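# Insert matching-button relay into rack's empty slot

## Task

Locate the loose relay (a small transparent box with a colored button on one end) whose button color is the same as the two relays already in the black rack. Place it in the rack's vacant pocket with the button facing up and seated fully to the bottom. The two relays already in the rack must not be raised or removed.

## Robot and tools

Robot: two arms, left_arm and right_arm, each with a parallel two-pad gripper and a wrist camera (cam_left_wrist and cam_right_wrist, both 896x504). The gripper's fingers point along its own +z axis and close along its x axis. end_effector_position is the point midway between the pads, and the fingertips extend 17.5 mm past it. A block on the wrist can stick out up to 12 cm toward the gripper's -y side and rotates with it, so watch its clearance.

Frames: the scene frame has its origin at table height, midway between the nominal arm bases, with +z up and +x pointing out over the table. left_arm is on the +y side; image left and right do not follow these names. The actual bases are left_arm at (+0.028, +0.449, +0.049) m and right_arm at (+0.055, -0.476, +0.049) m, with almost no rotation. Hand positions, orientations, targets, offsets and wrist-camera poses are all given in each arm's own base frame. Fixed cameras and the table use the scene frame. Printed hand poses can be wrong by a few centimetres, more at long reach.

execute_actions(actions, cameras): actions is a list of actions. Each action is a table of up to 15 rows, one per 1/30 s step; if it has fewer rows, the last row repeats until step 15. Each row has 18 numbers in [-1, 1], covering both arms even if only one moves. The order is: left dx, dy, dz, rx, ry, rz, left gripper position, force_limit, speed, then the same nine for the right arm. dx to rz are an offset, not a pose. Every row of an action is measured from the arm's Hand target as it was when that action began, along that arm's base axes. A repeated offset therefore keeps moving the arm further. Scale: 1.0 = 0.6 m or 180 degrees. rx, ry and rz together form one rotation vector, and the arm turns about its Hand target position. To leave an arm alone, send six zeros for its pose, but always resend its gripper values, because 0 is a real command there. Gripper position: +1 is fully open (50 mm), about -0.65 is pads touching, and -1 grips until the object stops the fingers. force_limit: -1 is about 20 N per pad, 0 about 102 N, +1 about 185 N. speed: -1 is 20 mm/s, 0 is 85, +1 is 150. Both start at +1. A new force_limit or speed only takes effect after a position change of at least 0.01. cameras: a list of names, ["all"], or []. Images come by default only when actions is empty.

move(target, speed, blend, stop_force, zero, blocking, cameras): target is one 18-number row, or a list of up to 15 rows, in the same layout and scale. Every target is an offset from the Hand targets at the start of the move, not from the previous target. Paths are straight and both arms arrive together. The move stops after 10 s even if short, and it does not avoid obstacles. speed is the top path speed in m/s, 0.002 to 1, default 0.25; turning is limited to twice that in rad/s. blend is a corner-rounding radius in metres; 0 means stop at each target. stop_force, 12 to 80 N and shared by both arms, ends an arm's path when push against its motion is sensed. It is estimated from joint torques, so it is unreliable near stretched or straight-wrist poses, when the gripper rotates, and for light loose parts. Use it only at slow speed, and leave it out when backing off from a contact. zero (default true) re-zeros the force reading before the move. blocking=false returns early and cannot be combined with stop_force. The result adds a move: line with done, off_target, moving, held or fault, plus limits=paced (pose clipped) or limits=held (steps withheld, e.g. by the clearance check between the arms).

wait(seconds 0 to 3600) lets time pass without new commands. stop() brakes a running move; the fingers keep going. zoom_image(camera, region=[x0,y0,x1,y1] in pixels, at most 504x504) magnifies part of the latest image from a wrist camera. finished_scene(scene) ends the current scene for good; call it only once the relay sits fully seated, and call nothing after it in the same reply.

Results: end_effector_position (m) and end_effector_quat_wxyz for each arm, and Hand target, which is the last commanded pose after clipping and is the base for the next offsets. The gripper often stops a little short of its Hand target. Also reported: Tool commands, Joint velocities ("within noise" means still), and Flange force along the gripper's axes, which includes held weight and reads "no reading" near singular poses. object_status: 0 moving, 1 blocked while opening, 2 blocked while closing (a grip), 3 reached the set position or pads met (usually nothing held). Opening in mm is (250 - position_measured) x 0.202. Check for status 2 after closing at -1.

Limits and hazards: orientation commands are clipped to within 32 degrees of the present orientation each step. The arms are stiff, so even a small overshoot into a solid contact can cause a fault. A torque fault (waist/shoulder/elbow 139 N m, wrist joints 34.8 N m) or a 150 N force fault freezes that arm for 10 s. Motor overheating, from holding loads, staying stretched out or pushing at an unreachable pose, brakes the arm for 30 to 60 s or more, and a MOTOR HOT line warns first. Keep the arms and their fingers apart from each other. Do not hit the rack, knock out or lift the two seated relays, drop the relay, release it while it is moving, or let anything leave the table. Loose objects may occasionally be nudged by outside pushes. Insert slowly and press gently.

Each tool is called after "Call:" by a JSON object that holds its "method" and its "body".

## Session

Call:
{"method": "execute_actions", "body": {"actions": []}}

Scene clock: 0.00 s.
left_arm: end_effector_position=(+0.4095, -0.2449, +0.1071) position_measured=3 object_status=3 end_effector_quat_wxyz=(+0.321, +0.593, +0.703, +0.227) | right_arm: end_effector_position=(+0.4473, +0.3228, +0.1071) position_measured=3 object_status=3 end_effector_quat_wxyz=(-0.545, +0.024, +0.811, +0.212)
Joint positions: left_arm=[-0.556 -0.188 -0.628 -0.75 -0.502 1.278] | right_arm=[0.376 1.017 0.811 -0.976 -2.211 0.887]
Joint velocities: within noise
Flange force (N): no reading
Hand target: left_arm +0.4095, -0.2449, +0.1071; +0.321, +0.593, +0.703, +0.227 | right_arm +0.4473, +0.3228, +0.1071; -0.545, +0.024, +0.811, +0.212
Tool commands: left_gripper/position=+1.0 left_gripper/force_limit=+1.0 left_gripper/speed=+1.0 right_gripper/position=+1.0 right_gripper/force_limit=+1.0 right_gripper/speed=+1.0
camera_calibration:
cam_left_wrist: T_world_to_cam=[[-0.07863, 0.98176, -0.17307, 0.29951], [0.3729, 0.18997, 0.90822, -0.19122], [0.92453, 0.00687, -0.38104, -0.20355]] pos_world=[0.28305, -0.25633, 0.14795]
cam_right_wrist: T_world_to_cam=[[-0.40178, -0.20022, 0.89358, 0.1562], [0.53069, 0.74433, 0.4054, -0.50061], [-0.74629, 0.63709, -0.1928, 0.28243]] pos_world=[0.5392, 0.22396, 0.11782]

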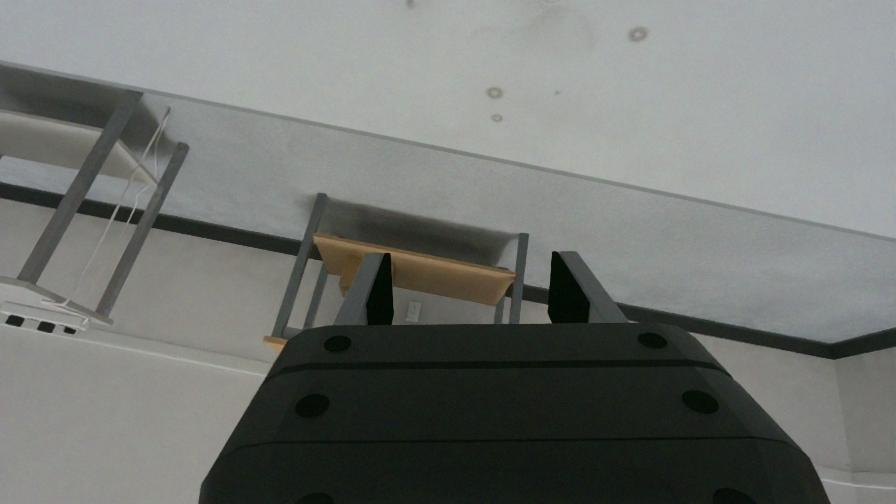

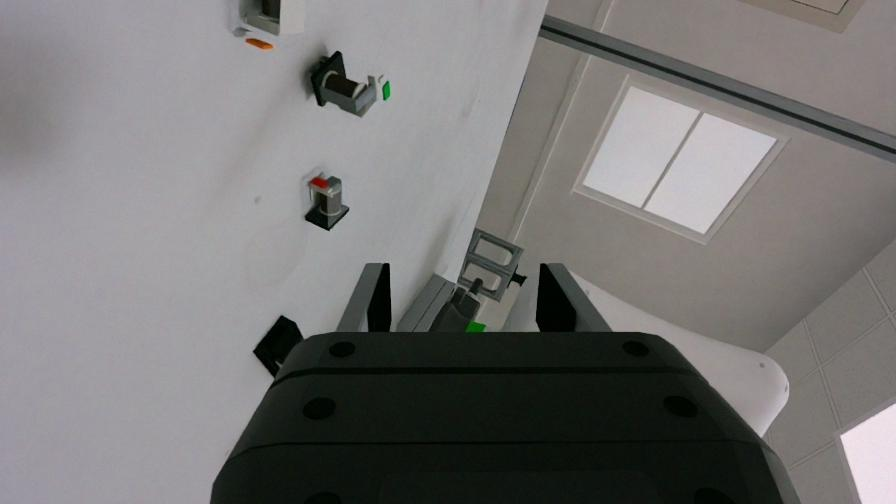

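Call:
{"method": "move", "body": {"target": [-0.16,0.075,0.3,0.044,0.254,-0.051,1,1,1,-0.179,0.03,0.32,-0.144,-0.371,0.016,1,1,1], "speed": 0.4, "cameras": ["all"]}}

Scene clock: 7.13 s.
left_arm: end_effector_position=(+0.3136, -0.1999, +0.2871) position_measured=3 object_status=3 end_effector_quat_wxyz=(-0.001, +0.707, +0.707, +0.000) | right_arm: end_effector_position=(+0.3399, +0.3408, +0.2991) position_measured=3 object_status=3 end_effector_quat_wxyz=(+0.001, +0.000, +1.000, +0.000)
Joint positions: left_arm=[-0.212 -0.198 -0.164 -0.002 -1.607 0.211] | right_arm=[1.061 0.082 0.128 0.002 -1.616 0.509]
Flange force (N): left_arm=[-8.1 0.0 1.8] | right_arm=[5.6 -2.2 0.7]
Hand target: left_arm +0.3135, -0.1999, +0.2871; -0.001, +0.707, +0.707, +0.000 | right_arm +0.3399, +0.3408, +0.2991; +0.001, +0.000, +1.000, +0.000
Off the commanded pose: left_arm 0.000 m, 0 deg | right_arm 0.000 m, 0 deg.
move: done
cam_left_wrist: T_world_to_cam=[[0.01577, 0.99987, -0.0013, 0.20363], [0.92891, -0.01417, 0.37003, -0.38808], [0.36997, -0.00704, -0.92902, 0.28193]] pos_world=[0.25297, -0.20712, 0.40579]
cam_right_wrist: T_world_to_cam=[[-0.99997, -0.00645, 0.00418, 0.3484], [-0.00479, 0.94836, 0.31716, -0.39606], [-0.00601, 0.31713, -0.94836, 0.31123]] pos_world=[0.34836, 0.27915, 0.41932]

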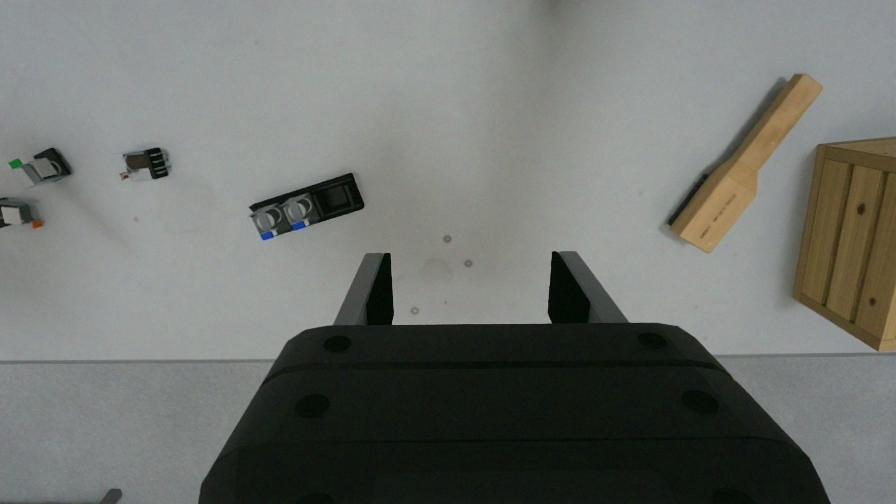

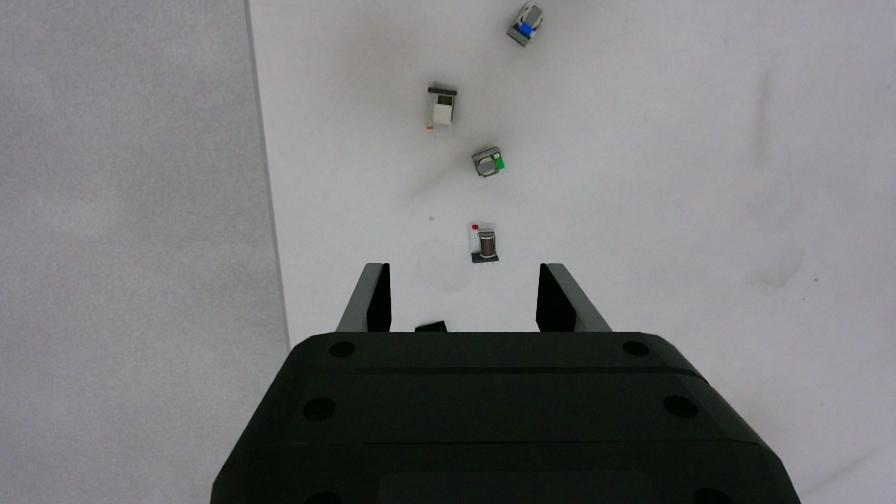

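Call:
{"method": "zoom_image", "body": {"camera": "cam_right_wrist", "region": [480, 0, 570, 60]}}

Call:
{"method": "zoom_image", "body": {"camera": "cam_left_wrist", "region": [230, 150, 380, 260]}}

Scaled by 5.600 from the camera's image (finer frame: 1280x720).

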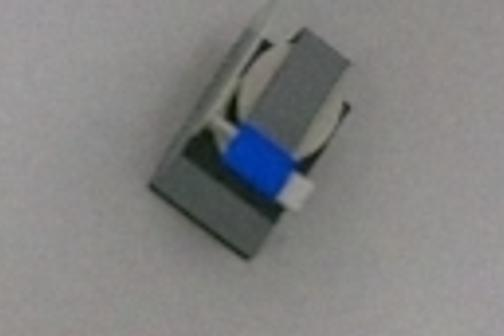

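Scaled by 3.360 from the camera's image (finer frame: 1280x720).

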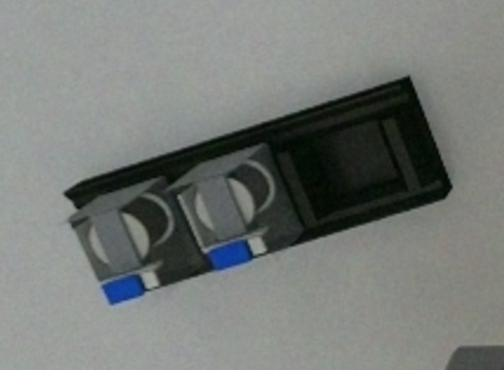

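Call:
{"method": "move", "body": {"target": [0,-0.2,-0.228,0,0,0,1,1,1,-0.11,-0.23,-0.317,0,0,0.3,1,1,1], "speed": 0.4, "cameras": ["all"]}}

Call:
{"method": "zoom_image", "body": {"camera": "cam_right_wrist", "region": [380, 100, 540, 270]}}

Call:
{"method": "zoom_image", "body": {"camera": "cam_left_wrist", "region": [340, 150, 560, 300]}}

Scene clock: 14.50 s.
left_arm: end_effector_position=(+0.3135, -0.3199, +0.1504) position_measured=3 object_status=3 end_effector_quat_wxyz=(-0.001, +0.707, +0.707, +0.000) | right_arm: end_effector_position=(+0.2739, +0.2028, +0.1089) position_measured=3 object_status=3 end_effector_quat_wxyz=(+0.001, -0.454, +0.891, +0.000)
Joint positions: left_arm=[-0.502 0.047 -0.259 -0.001 -1.267 0.501] | right_arm=[1.029 -0.205 -0.594 0 -1.18 1.484]
Flange force (N): left_arm=[-5.9 -1.2 2.5] | right_arm=[4.9 3.4 -2.2]
Hand target: left_arm +0.3135, -0.3199, +0.1503; -0.001, +0.707, +0.707, +0.000 | right_arm +0.2739, +0.2028, +0.1089; +0.001, -0.454, +0.891, +0.000
Off the commanded pose: left_arm 0.000 m, 0 deg | right_arm 0.000 m, 0 deg.
move: done
cam_left_wrist: T_world_to_cam=[[0.016, 0.99987, -0.00132, 0.32348], [0.92891, -0.01437, 0.37003, -0.33922], [0.36997, -0.00715, -0.92902, 0.15397]] pos_world=[0.25297, -0.32722, 0.26899]
cam_right_wrist: T_world_to_cam=[[-0.58258, -0.81276, 0.00417, 0.33151], [-0.77003, 0.55358, 0.31718, 0.08453], [-0.26009, 0.18157, -0.94836, 0.27132]] pos_world=[0.32879, 0.17338, 0.22912]

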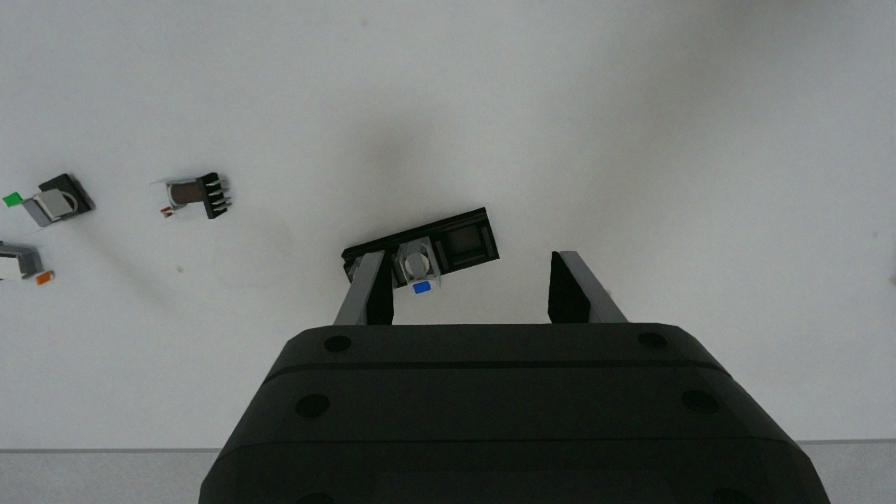

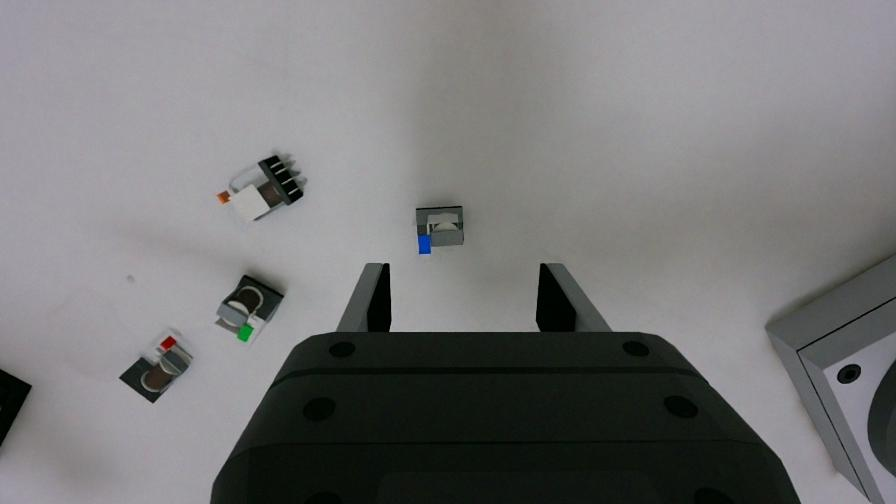

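Scaled by 2.965 from the camera's image (finer frame: 1280x720).

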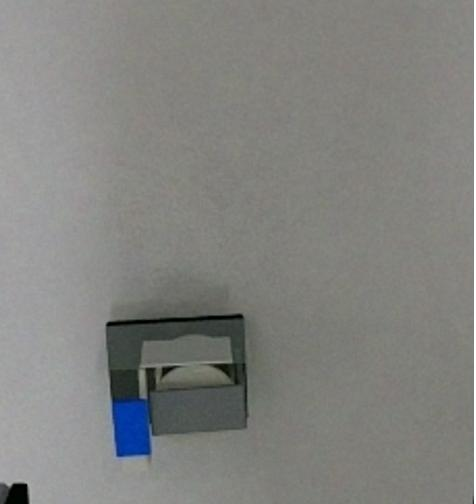

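Scaled by 2.291 from the camera's image (finer frame: 1280x720).

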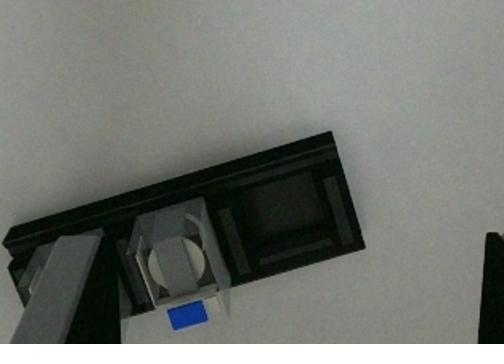

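Call:
{"method": "move", "body": {"target": [[0,0,0,0,0,0,1,1,1,0.0005,0.0282,0,0,0,0.017,1,1,1],[0,0,0,0,0,0,1,1,1,0.0005,0.0282,-0.204,0,0,0.017,1,1,1],[0,0,0,0,0,0,1,1,1,0.0005,0.0282,-0.204,0,0,0.017,-1,-0.6,-0.8]], "speed": [0.2,0.12,0.1], "blend": [0.01,0,0], "cameras": ["all"]}}

Call:
{"method": "zoom_image", "body": {"camera": "cam_right_wrist", "region": [330, 180, 600, 340]}}

Scene clock: 21.63 s.
left_arm: end_effector_position=(+0.3135, -0.3199, +0.1503) position_measured=3 object_status=3 end_effector_quat_wxyz=(-0.001, +0.707, +0.707, +0.000) | right_arm: end_effector_position=(+0.2742, +0.2197, -0.0135) position_measured=116 object_status=2 end_effector_quat_wxyz=(+0.001, -0.478, +0.879, +0.000)
Joint positions: left_arm=[-0.502 0.047 -0.259 -0.001 -1.267 0.501] | right_arm=[1.055 0.029 -0.723 0 -0.817 1.511]
Flange force (N): left_arm=[-6.3 -1.8 1.7] | right_arm=[4.1 2.9 -3.6]
Hand target: left_arm +0.3135, -0.3199, +0.1503; -0.001, +0.707, +0.707, +0.000 | right_arm +0.2742, +0.2197, -0.0135; +0.001, -0.478, +0.879, +0.000
Off the commanded pose: left_arm 0.000 m, 0 deg | right_arm 0.000 m, 0 deg.
move: done
cam_left_wrist: T_world_to_cam=[[0.016, 0.99987, -0.00132, 0.32348], [0.92891, -0.01437, 0.37003, -0.33922], [0.36997, -0.00715, -0.92902, 0.15397]] pos_world=[0.25297, -0.32722, 0.26899]
cam_right_wrist: T_world_to_cam=[[-0.53835, -0.84271, 0.00413, 0.34038], [-0.7985, 0.51166, 0.31717, 0.13122], [-0.2694, 0.16745, -0.94836, 0.1579]] pos_world=[0.33056, 0.19326, 0.10672]

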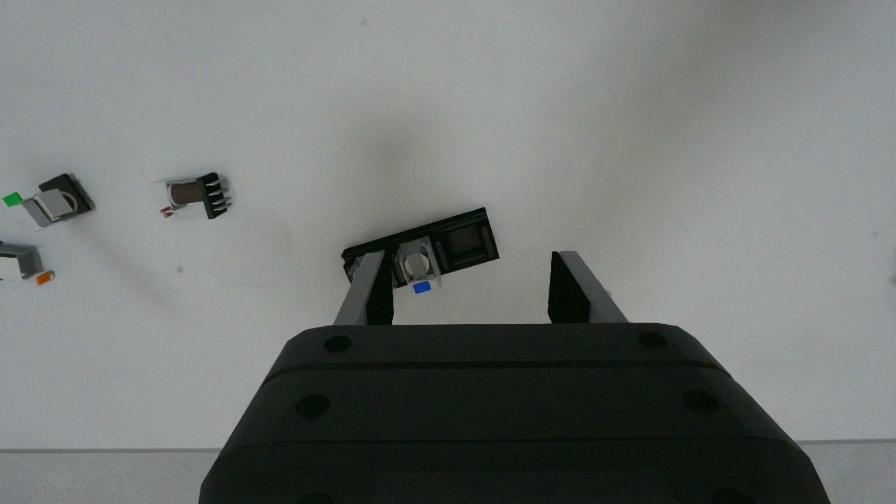

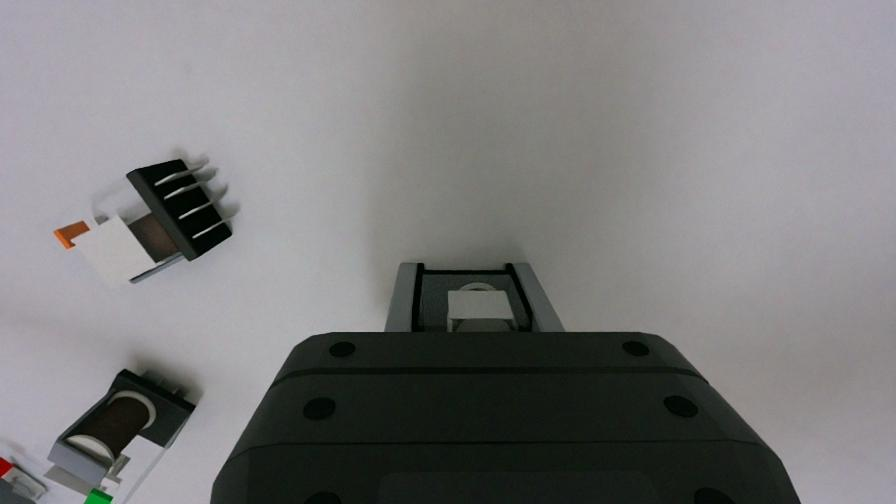

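Scaled by 1.867 from the camera's image (finer frame: 1280x720).

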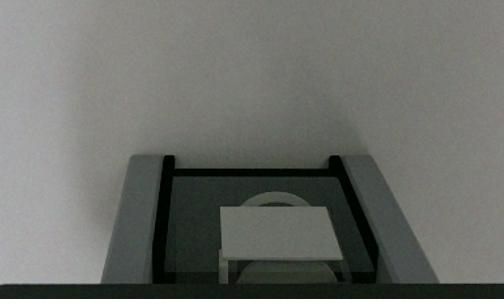

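Call:
{"method": "move", "body": {"target": [[-0.24,0.033,0,0,0,0,1,1,1,0,0,0.156,0,0,0,-1,-0.6,-0.8],[-0.24,0.033,0,0,0,0,1,1,1,0.126,0.649,0.156,0,0,-0.225,-1,-0.6,-0.8],[-0.24,0.033,0,0,0,0,1,1,1,0.126,0.649,0.089,0,0,-0.225,-1,-0.6,-0.8]], "speed": [0.2,0.35,0.2], "blend": [0.02,0.01,0], "cameras": ["all"]}}

Call:
{"method": "zoom_image", "body": {"camera": "cam_right_wrist", "region": [350, 150, 600, 340]}}

Call:
{"method": "zoom_image", "body": {"camera": "cam_left_wrist", "region": [320, 0, 620, 240]}}

Scene clock: 27.63 s.
left_arm: end_effector_position=(+0.1695, -0.3001, +0.1503) position_measured=3 object_status=3 end_effector_quat_wxyz=(-0.001, +0.707, +0.707, +0.000) | right_arm: end_effector_position=(+0.3146, +0.4424, +0.0815) position_measured=116 object_status=2 end_effector_quat_wxyz=(+0.008, -0.291, +0.957, +0.009)
Joint positions: left_arm=[-0.671 -0.229 -0.51 -0.001 -1.292 0.67] | right_arm=[1.195 0.318 -0.11 0.002 -1.119 0.965]
Flange force (N): left_arm=[-7.8 -3.4 2.5] | right_arm=[8.3 -2.3 -0.6]
Hand target: left_arm +0.1695, -0.3001, +0.1503; -0.001, +0.707, +0.707, +0.000 | right_arm +0.3147, +0.4424, +0.0815; +0.008, -0.291, +0.957, +0.009 (not the last commanded pose)
Off the commanded pose: left_arm 0.000 m, 0 deg | right_arm 0.175 m, 17 deg.
led back after a hold (right arm): the arm was led back toward your command in small steps, so it may still be short of it.
move: held (right_arm; a check stopped the path); path passed 1 of 3 targets; limits=held
pose unreachable (right arm): on one or more control steps of this call, first in action 0 (counted from 0), this arm could not follow its commanded pose, so it was not sent that pose on those steps. It may still have moved: this result reports where it is.
cause: moving toward the commanded pose would bring a part of the arm too close to another arm (a part of this arm just beyond joint 4 (forearm roll) and a part of the left arm just beyond its joint 5 (wrist pitch), 44 mm apart when this arm was first held).
cam_left_wrist: T_world_to_cam=[[0.016, 0.99987, -0.00132, 0.30599], [0.92891, -0.01437, 0.37003, -0.20517], [0.36997, -0.00715, -0.92902, 0.20738]] pos_world=[0.10897, -0.30742, 0.26899]
cam_right_wrist: T_world_to_cam=[[-0.82685, -0.56224, -0.01438, 0.51766], [-0.53497, 0.77835, 0.3286, -0.18237], [-0.17356, 0.2794, -0.94436, 0.14153]] pos_world=[0.35503, 0.39345, 0.20103]

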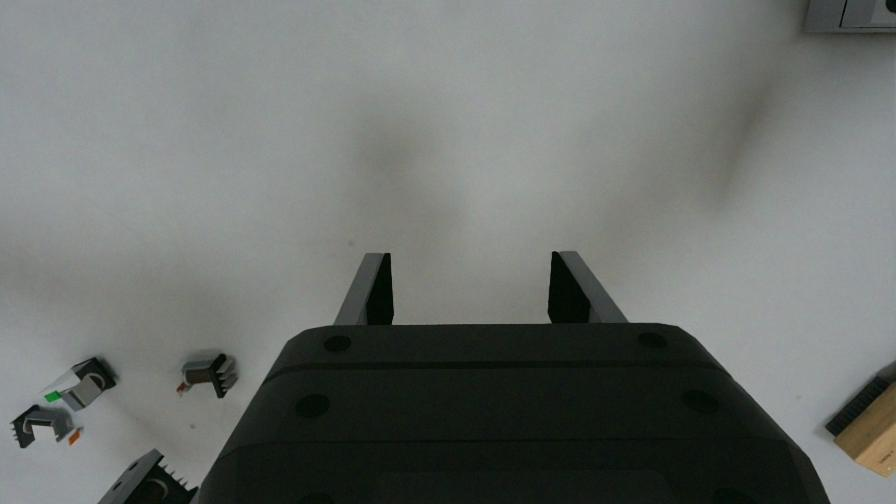

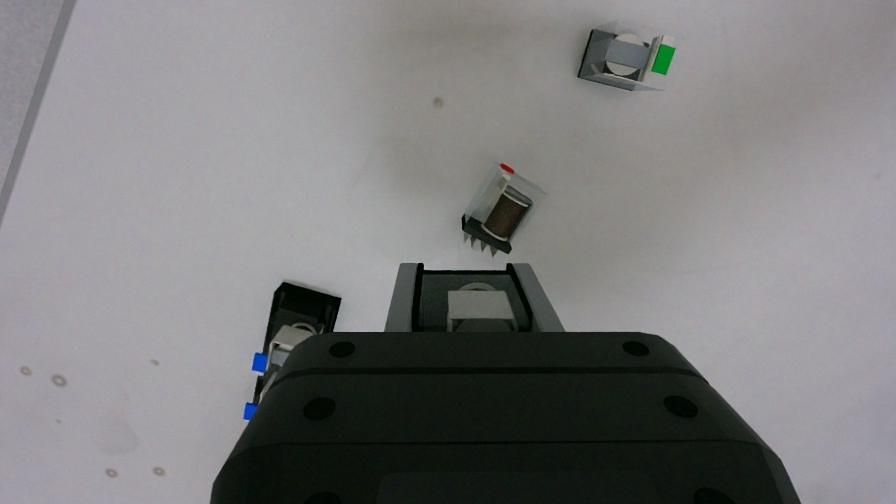

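Scaled by 2.016 from the camera's image (finer frame: 1280x720).

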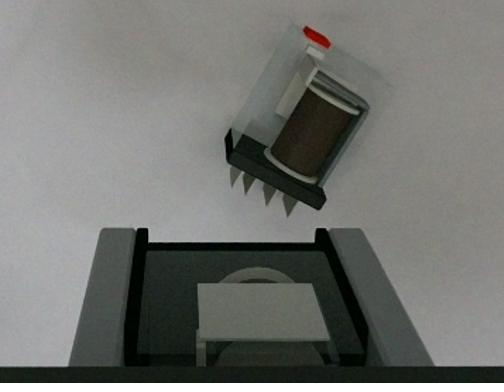

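Scaled by 1.680 from the camera's image (finer frame: 1280x720).

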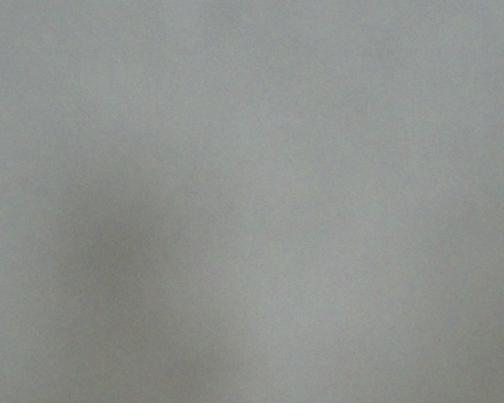

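Call:
{"method": "zoom_image", "body": {"camera": "cam_right_wrist", "region": [220, 260, 360, 430]}}

Call:
{"method": "move", "body": {"target": [0.05,0.55,0.1,0,0,0,1,1,1,0,0,0,0,0,0,-1,-0.6,-0.8], "speed": 0.4}}

Scaled by 2.965 from the camera's image (finer frame: 1280x720).

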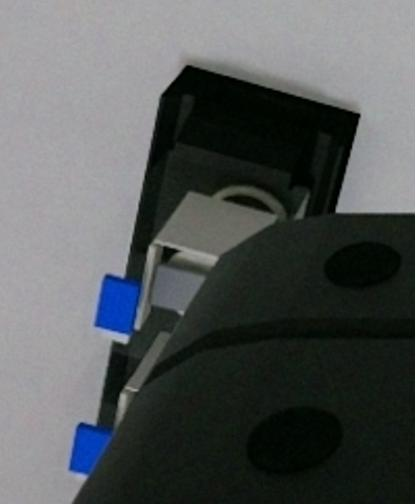

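Scene clock: 31.70 s.
left_arm: end_effector_position=(+0.1995, +0.0299, +0.2103) position_measured=3 object_status=3 end_effector_quat_wxyz=(-0.001, +0.707, +0.707, +0.000) | right_arm: end_effector_position=(+0.3147, +0.4424, +0.0815) position_measured=116 object_status=2 end_effector_quat_wxyz=(+0.008, -0.291, +0.957, +0.009)
Joint positions: left_arm=[0.844 -0.732 -0.65 -0.002 -1.652 -0.846] | right_arm=[1.195 0.318 -0.11 0.002 -1.118 0.965]
Flange force (N): left_arm=no reading | right_arm=[5.6 -1.0 -1.4]
Hand target: left_arm +0.1995, +0.0299, +0.2103; -0.001, +0.707, +0.707, +0.000 | right_arm +0.3147, +0.4424, +0.0815; +0.008, -0.291, +0.957, +0.009
Off the commanded pose: left_arm 0.000 m, 0 deg | right_arm 0.000 m, 0 deg.
move: done

Call:
{"method": "move", "body": {"target": [[0,0,0,0,0,0,1,1,1,0.0588,0.2777,0,-0.0064,0.0042,-0.0972,-1,-0.6,-0.8],[0,0,0,0,0,0,1,1,1,0.0588,0.2777,-0.069,-0.0064,0.0042,-0.0972,-1,-0.6,-0.8]], "speed": [0.3,0.2], "blend": [0.01,0], "cameras": ["all"]}}

Call:
{"method": "zoom_image", "body": {"camera": "cam_right_wrist", "region": [370, 150, 560, 340]}}

Scene clock: 35.53 s.
left_arm: end_effector_position=(+0.1995, +0.0299, +0.2103) position_measured=3 object_status=3 end_effector_quat_wxyz=(-0.001, +0.707, +0.707, +0.000) | right_arm: end_effector_position=(+0.3499, +0.6090, +0.0401) position_measured=116 object_status=2 end_effector_quat_wxyz=(+0.000, -0.142, +0.990, +0.000)
Joint positions: left_arm=[0.845 -0.732 -0.65 -0.002 -1.652 -0.846] | right_arm=[1.236 0.753 0.447 0 -1.265 0.62]
Flange force (N): left_arm=no reading | right_arm=[3.2 -2.0 -2.1]
Hand target: left_arm +0.1995, +0.0299, +0.2103; -0.001, +0.707, +0.707, +0.000 | right_arm +0.3500, +0.6090, +0.0401; +0.000, -0.142, +0.990, +0.000
Off the commanded pose: left_arm 0.000 m, 0 deg | right_arm 0.000 m, 0 deg.
move: done
cam_left_wrist: T_world_to_cam=[[0.016, 0.99987, -0.00132, -0.02437], [0.92891, -0.01437, 0.37003, -0.2505], [0.36997, -0.00715, -0.92902, 0.25438]] pos_world=[0.13897, 0.02258, 0.32899]
cam_right_wrist: T_world_to_cam=[[-0.9577, -0.2877, 0.00601, 0.51767], [-0.27106, 0.90893, 0.31683, -0.45099], [-0.09661, 0.30179, -0.94847, 0.02166]] pos_world=[0.37563, 0.55231, 0.16032]

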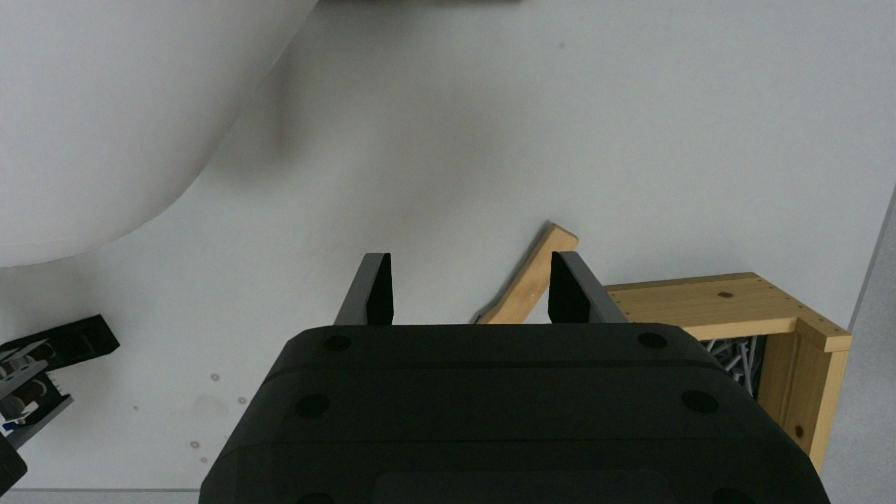

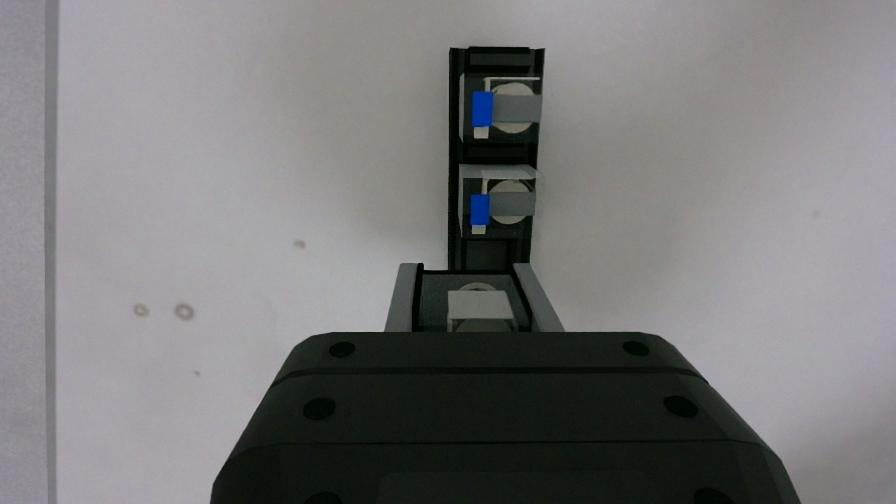

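Scaled by 2.653 from the camera's image (finer frame: 1280x720).

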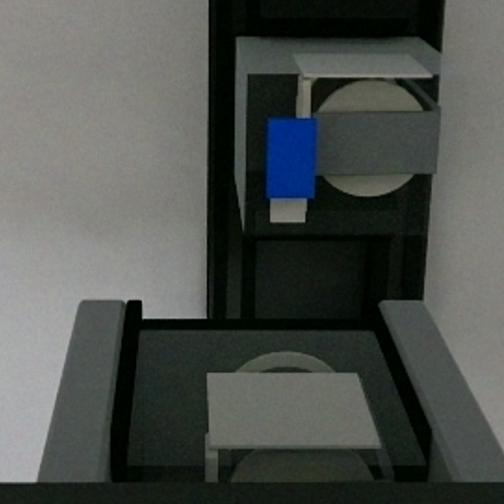

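Call:
{"method": "move", "body": {"target": [[0,0,0,0,0,0,1,1,1,-0.0236,0,0,0,0,0,-1,-0.6,-0.8],[0,0,0,0,0,0,1,1,1,-0.0236,0,-0.042,0,0,0,-1,-0.6,-0.8]], "speed": 0.1, "cameras": ["cam_right_wrist"]}}

Call:
{"method": "zoom_image", "body": {"camera": "cam_right_wrist", "region": [370, 150, 560, 340]}}

Scene clock: 44.97 s.
left_arm: end_effector_position=(+0.1995, +0.0299, +0.2103) position_measured=3 object_status=3 end_effector_quat_wxyz=(-0.001, +0.707, +0.707, +0.000) | right_arm: end_effector_position=(+0.3358, +0.6090, +0.0149) position_measured=116 object_status=2 end_effector_quat_wxyz=(+0.000, -0.142, +0.990, +0.000)
Joint positions: left_arm=[0.845 -0.732 -0.65 -0.002 -1.652 -0.846] | right_arm=[1.255 0.757 0.392 0 -1.206 0.601]
Flange force (N): left_arm=no reading | right_arm=[1.9 -1.1 -1.9]
Hand target: left_arm +0.1995, +0.0299, +0.2103; -0.001, +0.707, +0.707, +0.000 | right_arm +0.3358, +0.6090, +0.0149; +0.000, -0.142, +0.990, +0.000
Off the commanded pose: left_arm 0.000 m, 0 deg | right_arm 0.000 m, 0 deg.
move: done
cam_right_wrist: T_world_to_cam=[[-0.9577, -0.28771, 0.00597, 0.50424], [-0.27107, 0.90889, 0.31691, -0.44687], [-0.09661, 0.30189, -0.94844, -0.00357]] pos_world=[0.36143, 0.55231, 0.13522]

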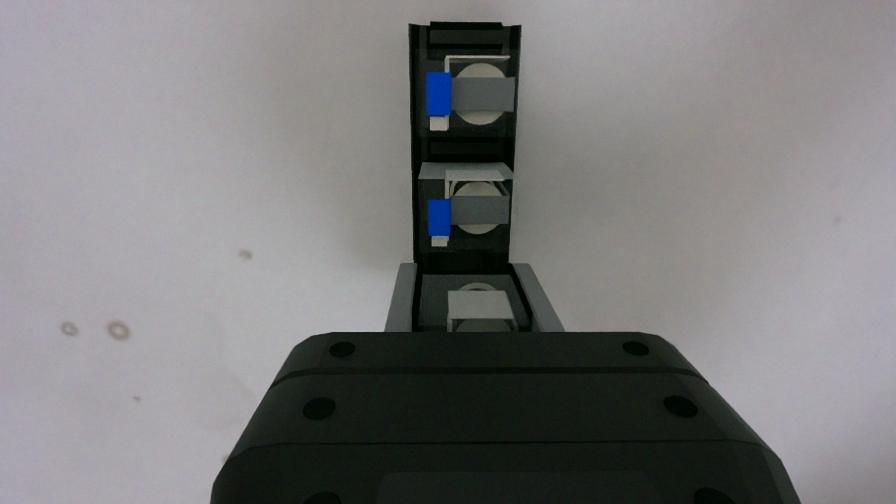

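Scaled by 2.653 from the camera's image (finer frame: 1280x720).

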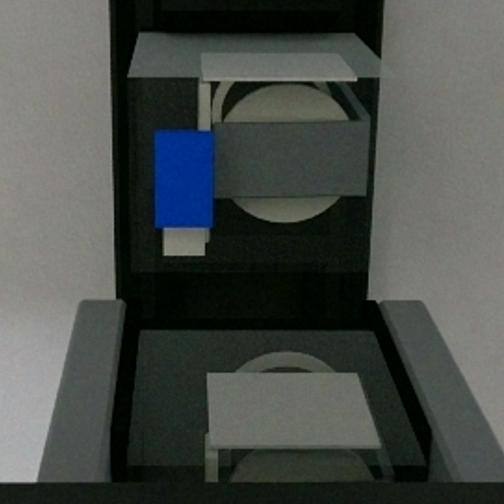

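Call:
{"method": "move", "body": {"target": [0,0,0,0,0,0,1,1,1,0,0.003,-0.017,0,0,0,-1,-0.6,-0.8], "speed": 0.1, "cameras": ["cam_right_wrist"]}}

Call:
{"method": "zoom_image", "body": {"camera": "cam_right_wrist", "region": [370, 150, 560, 340]}}

Call:
{"method": "zoom_image", "body": {"camera": "cam_right_wrist", "region": [370, 0, 560, 190]}}

Scene clock: 47.97 s.
left_arm: end_effector_position=(+0.1995, +0.0299, +0.2103) position_measured=3 object_status=3 end_effector_quat_wxyz=(-0.001, +0.707, +0.707, +0.000) | right_arm: end_effector_position=(+0.3358, +0.6108, +0.0047) position_measured=116 object_status=2 end_effector_quat_wxyz=(+0.000, -0.142, +0.990, +0.000)
Joint positions: left_arm=[0.845 -0.732 -0.65 -0.002 -1.652 -0.846] | right_arm=[1.256 0.771 0.39 0 -1.19 0.6]
Flange force (N): left_arm=no reading | right_arm=[5.5 -4.4 -2.2]
Hand target: left_arm +0.1995, +0.0299, +0.2103; -0.001, +0.707, +0.707, +0.000 | right_arm +0.3358, +0.6108, +0.0047; +0.000, -0.142, +0.990, +0.000
Off the commanded pose: left_arm 0.000 m, 0 deg | right_arm 0.000 m, 0 deg.
move: done
cam_right_wrist: T_world_to_cam=[[-0.95768, -0.28776, 0.00591, 0.50494], [-0.27116, 0.90894, 0.31672, -0.44518], [-0.09651, 0.30171, -0.9485, -0.0138]] pos_world=[0.36153, 0.55411, 0.12492]

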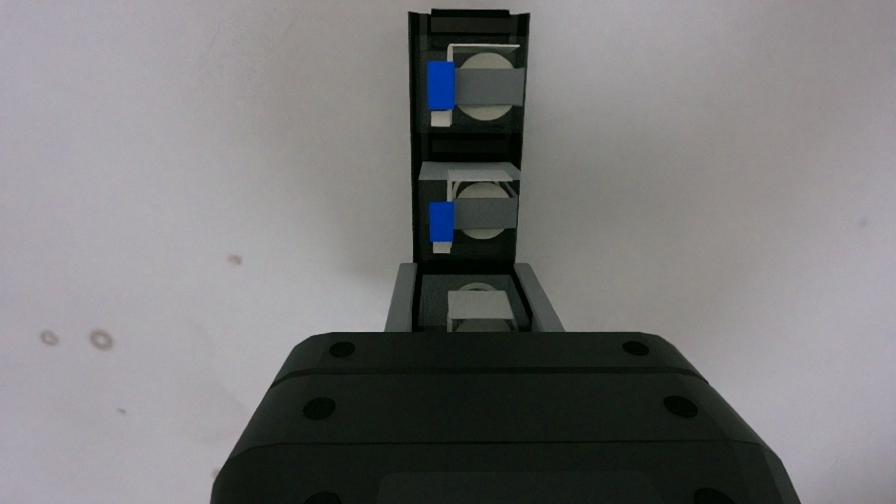

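Scaled by 2.653 from the camera's image (finer frame: 1280x720).

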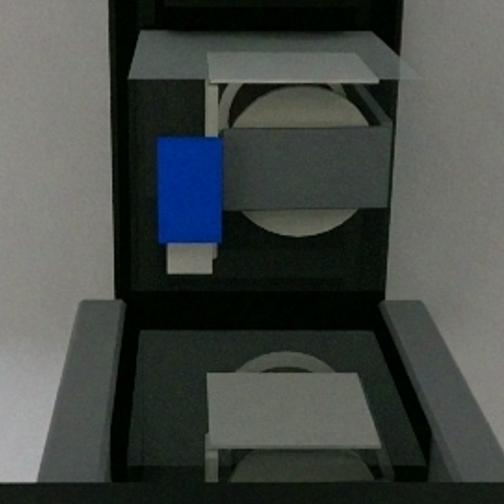

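Scaled by 2.653 from the camera's image (finer frame: 1280x720).

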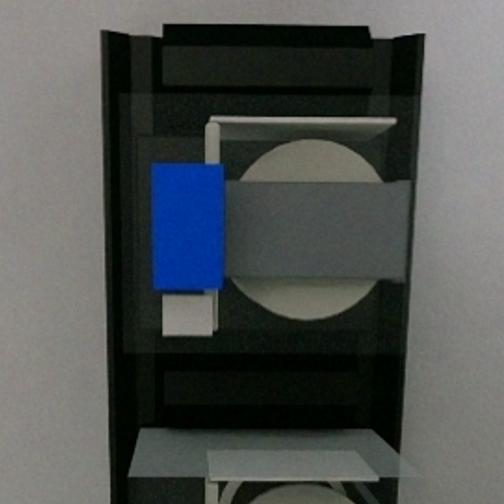

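Call:
{"method": "move", "body": {"target": [0,0,0,0,0,0,1,1,1,0,0,-0.04,0,0,0,-1,-0.6,-0.8], "speed": 0.02, "stop_force": 14, "cameras": ["cam_right_wrist"]}}

Call:
{"method": "zoom_image", "body": {"camera": "cam_right_wrist", "region": [370, 150, 560, 340]}}

Scene clock: 51.60 s.
left_arm: end_effector_position=(+0.1995, +0.0299, +0.2103) position_measured=3 object_status=3 end_effector_quat_wxyz=(-0.001, +0.707, +0.707, +0.000) | right_arm: end_effector_position=(+0.3358, +0.6109, -0.0006) position_measured=116 object_status=2 end_effector_quat_wxyz=(+0.000, -0.142, +0.990, +0.000)
Joint positions: left_arm=[0.845 -0.732 -0.65 -0.002 -1.652 -0.846] | right_arm=[1.256 0.776 0.386 0 -1.18 0.6]
Flange force (N): left_arm=no reading | right_arm=[11.3 -9.3 -39.3]
Hand target: left_arm +0.1995, +0.0299, +0.2103; -0.001, +0.707, +0.707, +0.000 | right_arm +0.3358, +0.6109, -0.0006; +0.000, -0.142, +0.990, +0.000 (not the last commanded pose)
Off the commanded pose: left_arm 0.000 m, 0 deg | right_arm 0.019 m, 0 deg.
move: contact (right_arm)
cam_right_wrist: T_world_to_cam=[[-0.95765, -0.28786, 0.00575, 0.50504], [-0.27126, 0.90877, 0.31709, -0.44342], [-0.09651, 0.3021, -0.94838, -0.01907]] pos_world=[0.36153, 0.55411, 0.11962]

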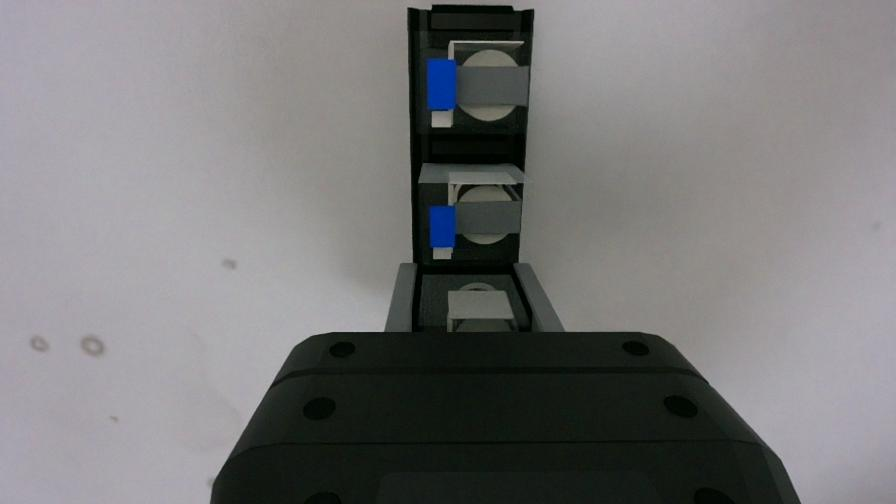

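Scaled by 2.653 from the camera's image (finer frame: 1280x720).

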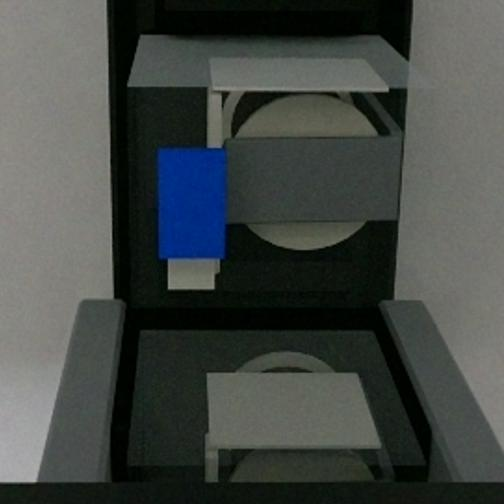

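Call:
{"method": "move", "body": {"target": [[0,0,0,0,0,0,1,1,1,0,0,0.005,0,0,0,-1,-0.6,-0.8],[0,0,0,0,0,0,1,1,1,-0.0001,-0.0013,0.005,0,0,0,-1,-0.6,-0.8]], "speed": 0.05}}

Call:
{"method": "move", "body": {"target": [0,0,0,0,0,0,1,1,1,0,0,-0.03,0,0,0,-1,-0.6,-0.8], "speed": 0.015, "stop_force": 14}}

Scene clock: 54.47 s.
left_arm: end_effector_position=(+0.1995, +0.0299, +0.2103) position_measured=3 object_status=3 end_effector_quat_wxyz=(-0.001, +0.707, +0.707, +0.000) | right_arm: end_effector_position=(+0.3357, +0.6101, +0.0024) position_measured=116 object_status=2 end_effector_quat_wxyz=(+0.000, -0.142, +0.990, +0.000)
Joint positions: left_arm=[0.845 -0.732 -0.65 -0.002 -1.652 -0.846] | right_arm=[1.256 0.771 0.385 0 -1.184 0.6]
Flange force (N): left_arm=no reading | right_arm=[6.1 -4.7 -0.9]
Hand target: left_arm +0.1995, +0.0299, +0.2103; -0.001, +0.707, +0.707, +0.000 | right_arm +0.3358, +0.6101, +0.0024; +0.000, -0.142, +0.990, +0.000
Off the commanded pose: left_arm 0.000 m, 0 deg | right_arm 0.000 m, 0 deg.
move: done

Scene clock: 55.27 s.
left_arm: end_effector_position=(+0.1995, +0.0299, +0.2103) position_measured=3 object_status=3 end_effector_quat_wxyz=(-0.001, +0.707, +0.707, +0.000) | right_arm: end_effector_position=(+0.3358, +0.6102, -0.0005) position_measured=116 object_status=2 end_effector_quat_wxyz=(+0.000, -0.142, +0.990, +0.000)
Joint positions: left_arm=[0.845 -0.732 -0.65 -0.002 -1.652 -0.846] | right_arm=[1.256 0.774 0.383 0 -1.179 0.6]
Flange force (N): left_arm=no reading | right_arm=[10.7 -6.9 -33.3]
Hand target: left_arm +0.1995, +0.0299, +0.2103; -0.001, +0.707, +0.707, +0.000 | right_arm +0.3358, +0.6102, -0.0005; +0.000, -0.142, +0.990, +0.000 (not the last commanded pose)
Off the commanded pose: left_arm 0.000 m, 0 deg | right_arm 0.015 m, 0 deg.
move: contact (right_arm)

Call:
{"method": "execute_actions", "body": {"actions": []}}

Call:
{"method": "zoom_image", "body": {"camera": "cam_right_wrist", "region": [390, 235, 550, 335]}}

Call:
{"method": "zoom_image", "body": {"camera": "cam_left_wrist", "region": [0, 280, 180, 460]}}

Scene clock: 57.93 s.
left_arm: end_effector_position=(+0.1995, +0.0299, +0.2103) position_measured=3 object_status=3 end_effector_quat_wxyz=(-0.001, +0.707, +0.707, +0.000) | right_arm: end_effector_position=(+0.3358, +0.6102, -0.0005) position_measured=116 object_status=2 end_effector_quat_wxyz=(+0.000, -0.142, +0.990, +0.000)
Joint positions: left_arm=[0.845 -0.732 -0.65 -0.002 -1.652 -0.846] | right_arm=[1.256 0.774 0.383 0 -1.179 0.6]
Joint velocities: within noise
Flange force (N): left_arm=no reading | right_arm=[10.7 -6.6 -33.1]
Hand target: left_arm +0.1995, +0.0299, +0.2103; -0.001, +0.707, +0.707, +0.000 | right_arm +0.3358, +0.6102, -0.0005; +0.000, -0.142, +0.990, +0.000 (not the last commanded pose)
Tool commands: left_gripper/position=+1.0 left_gripper/force_limit=+1.0 left_gripper/speed=+1.0 right_gripper/position=-1.0 right_gripper/force_limit=-0.6 right_gripper/speed=-0.8
Off the commanded pose: left_arm 0.000 m, 0 deg | right_arm 0.015 m, 0 deg.
camera_calibration:
cam_left_wrist: T_world_to_cam=[[0.016, 0.99987, -0.00132, -0.02437], [0.92891, -0.01437, 0.37003, -0.2505], [0.36997, -0.00715, -0.92902, 0.25438]] pos_world=[0.13897, 0.02258, 0.32899]
cam_right_wrist: T_world_to_cam=[[-0.95766, -0.28783, 0.00557, 0.50475], [-0.27126, 0.90868, 0.31736, -0.44282], [-0.09641, 0.30241, -0.94829, -0.01898]] pos_world=[0.36143, 0.55341, 0.11972]

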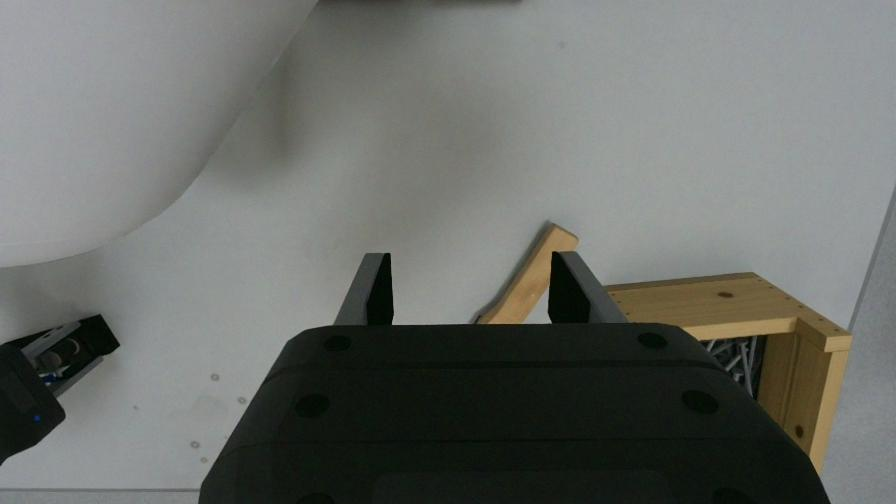

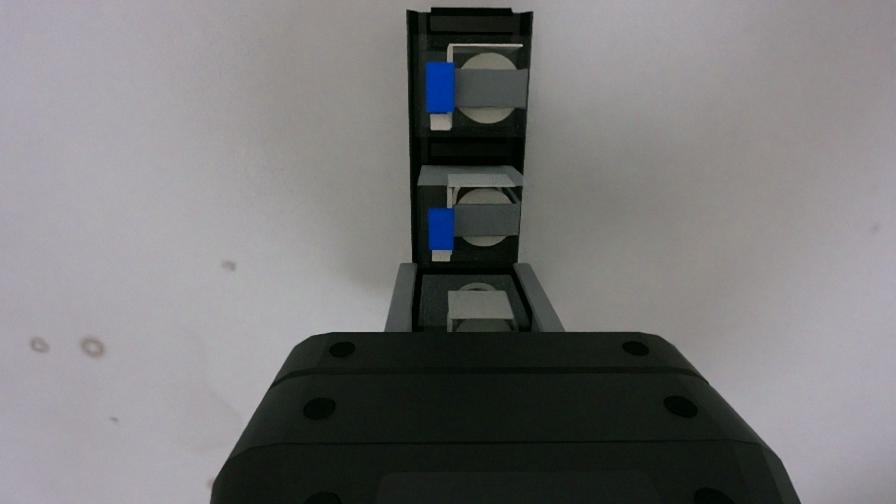

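Scaled by 3.150 from the camera's image (finer frame: 1280x720).

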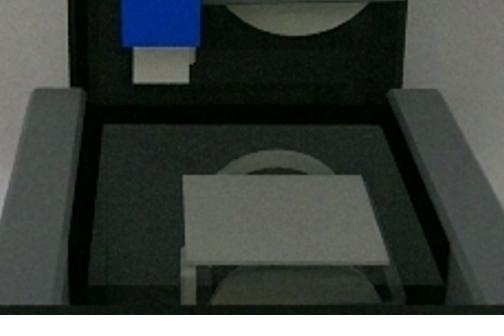

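Scaled by 2.800 from the camera's image (finer frame: 1280x720).

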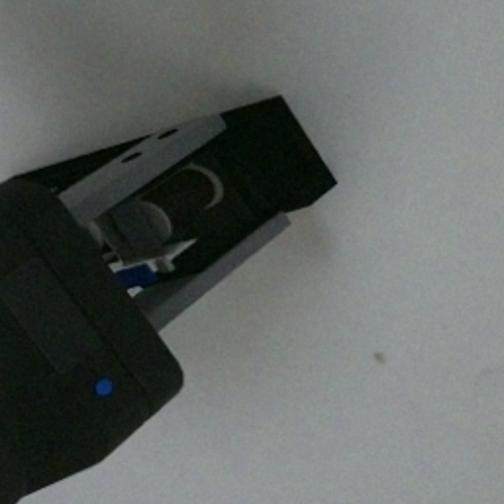

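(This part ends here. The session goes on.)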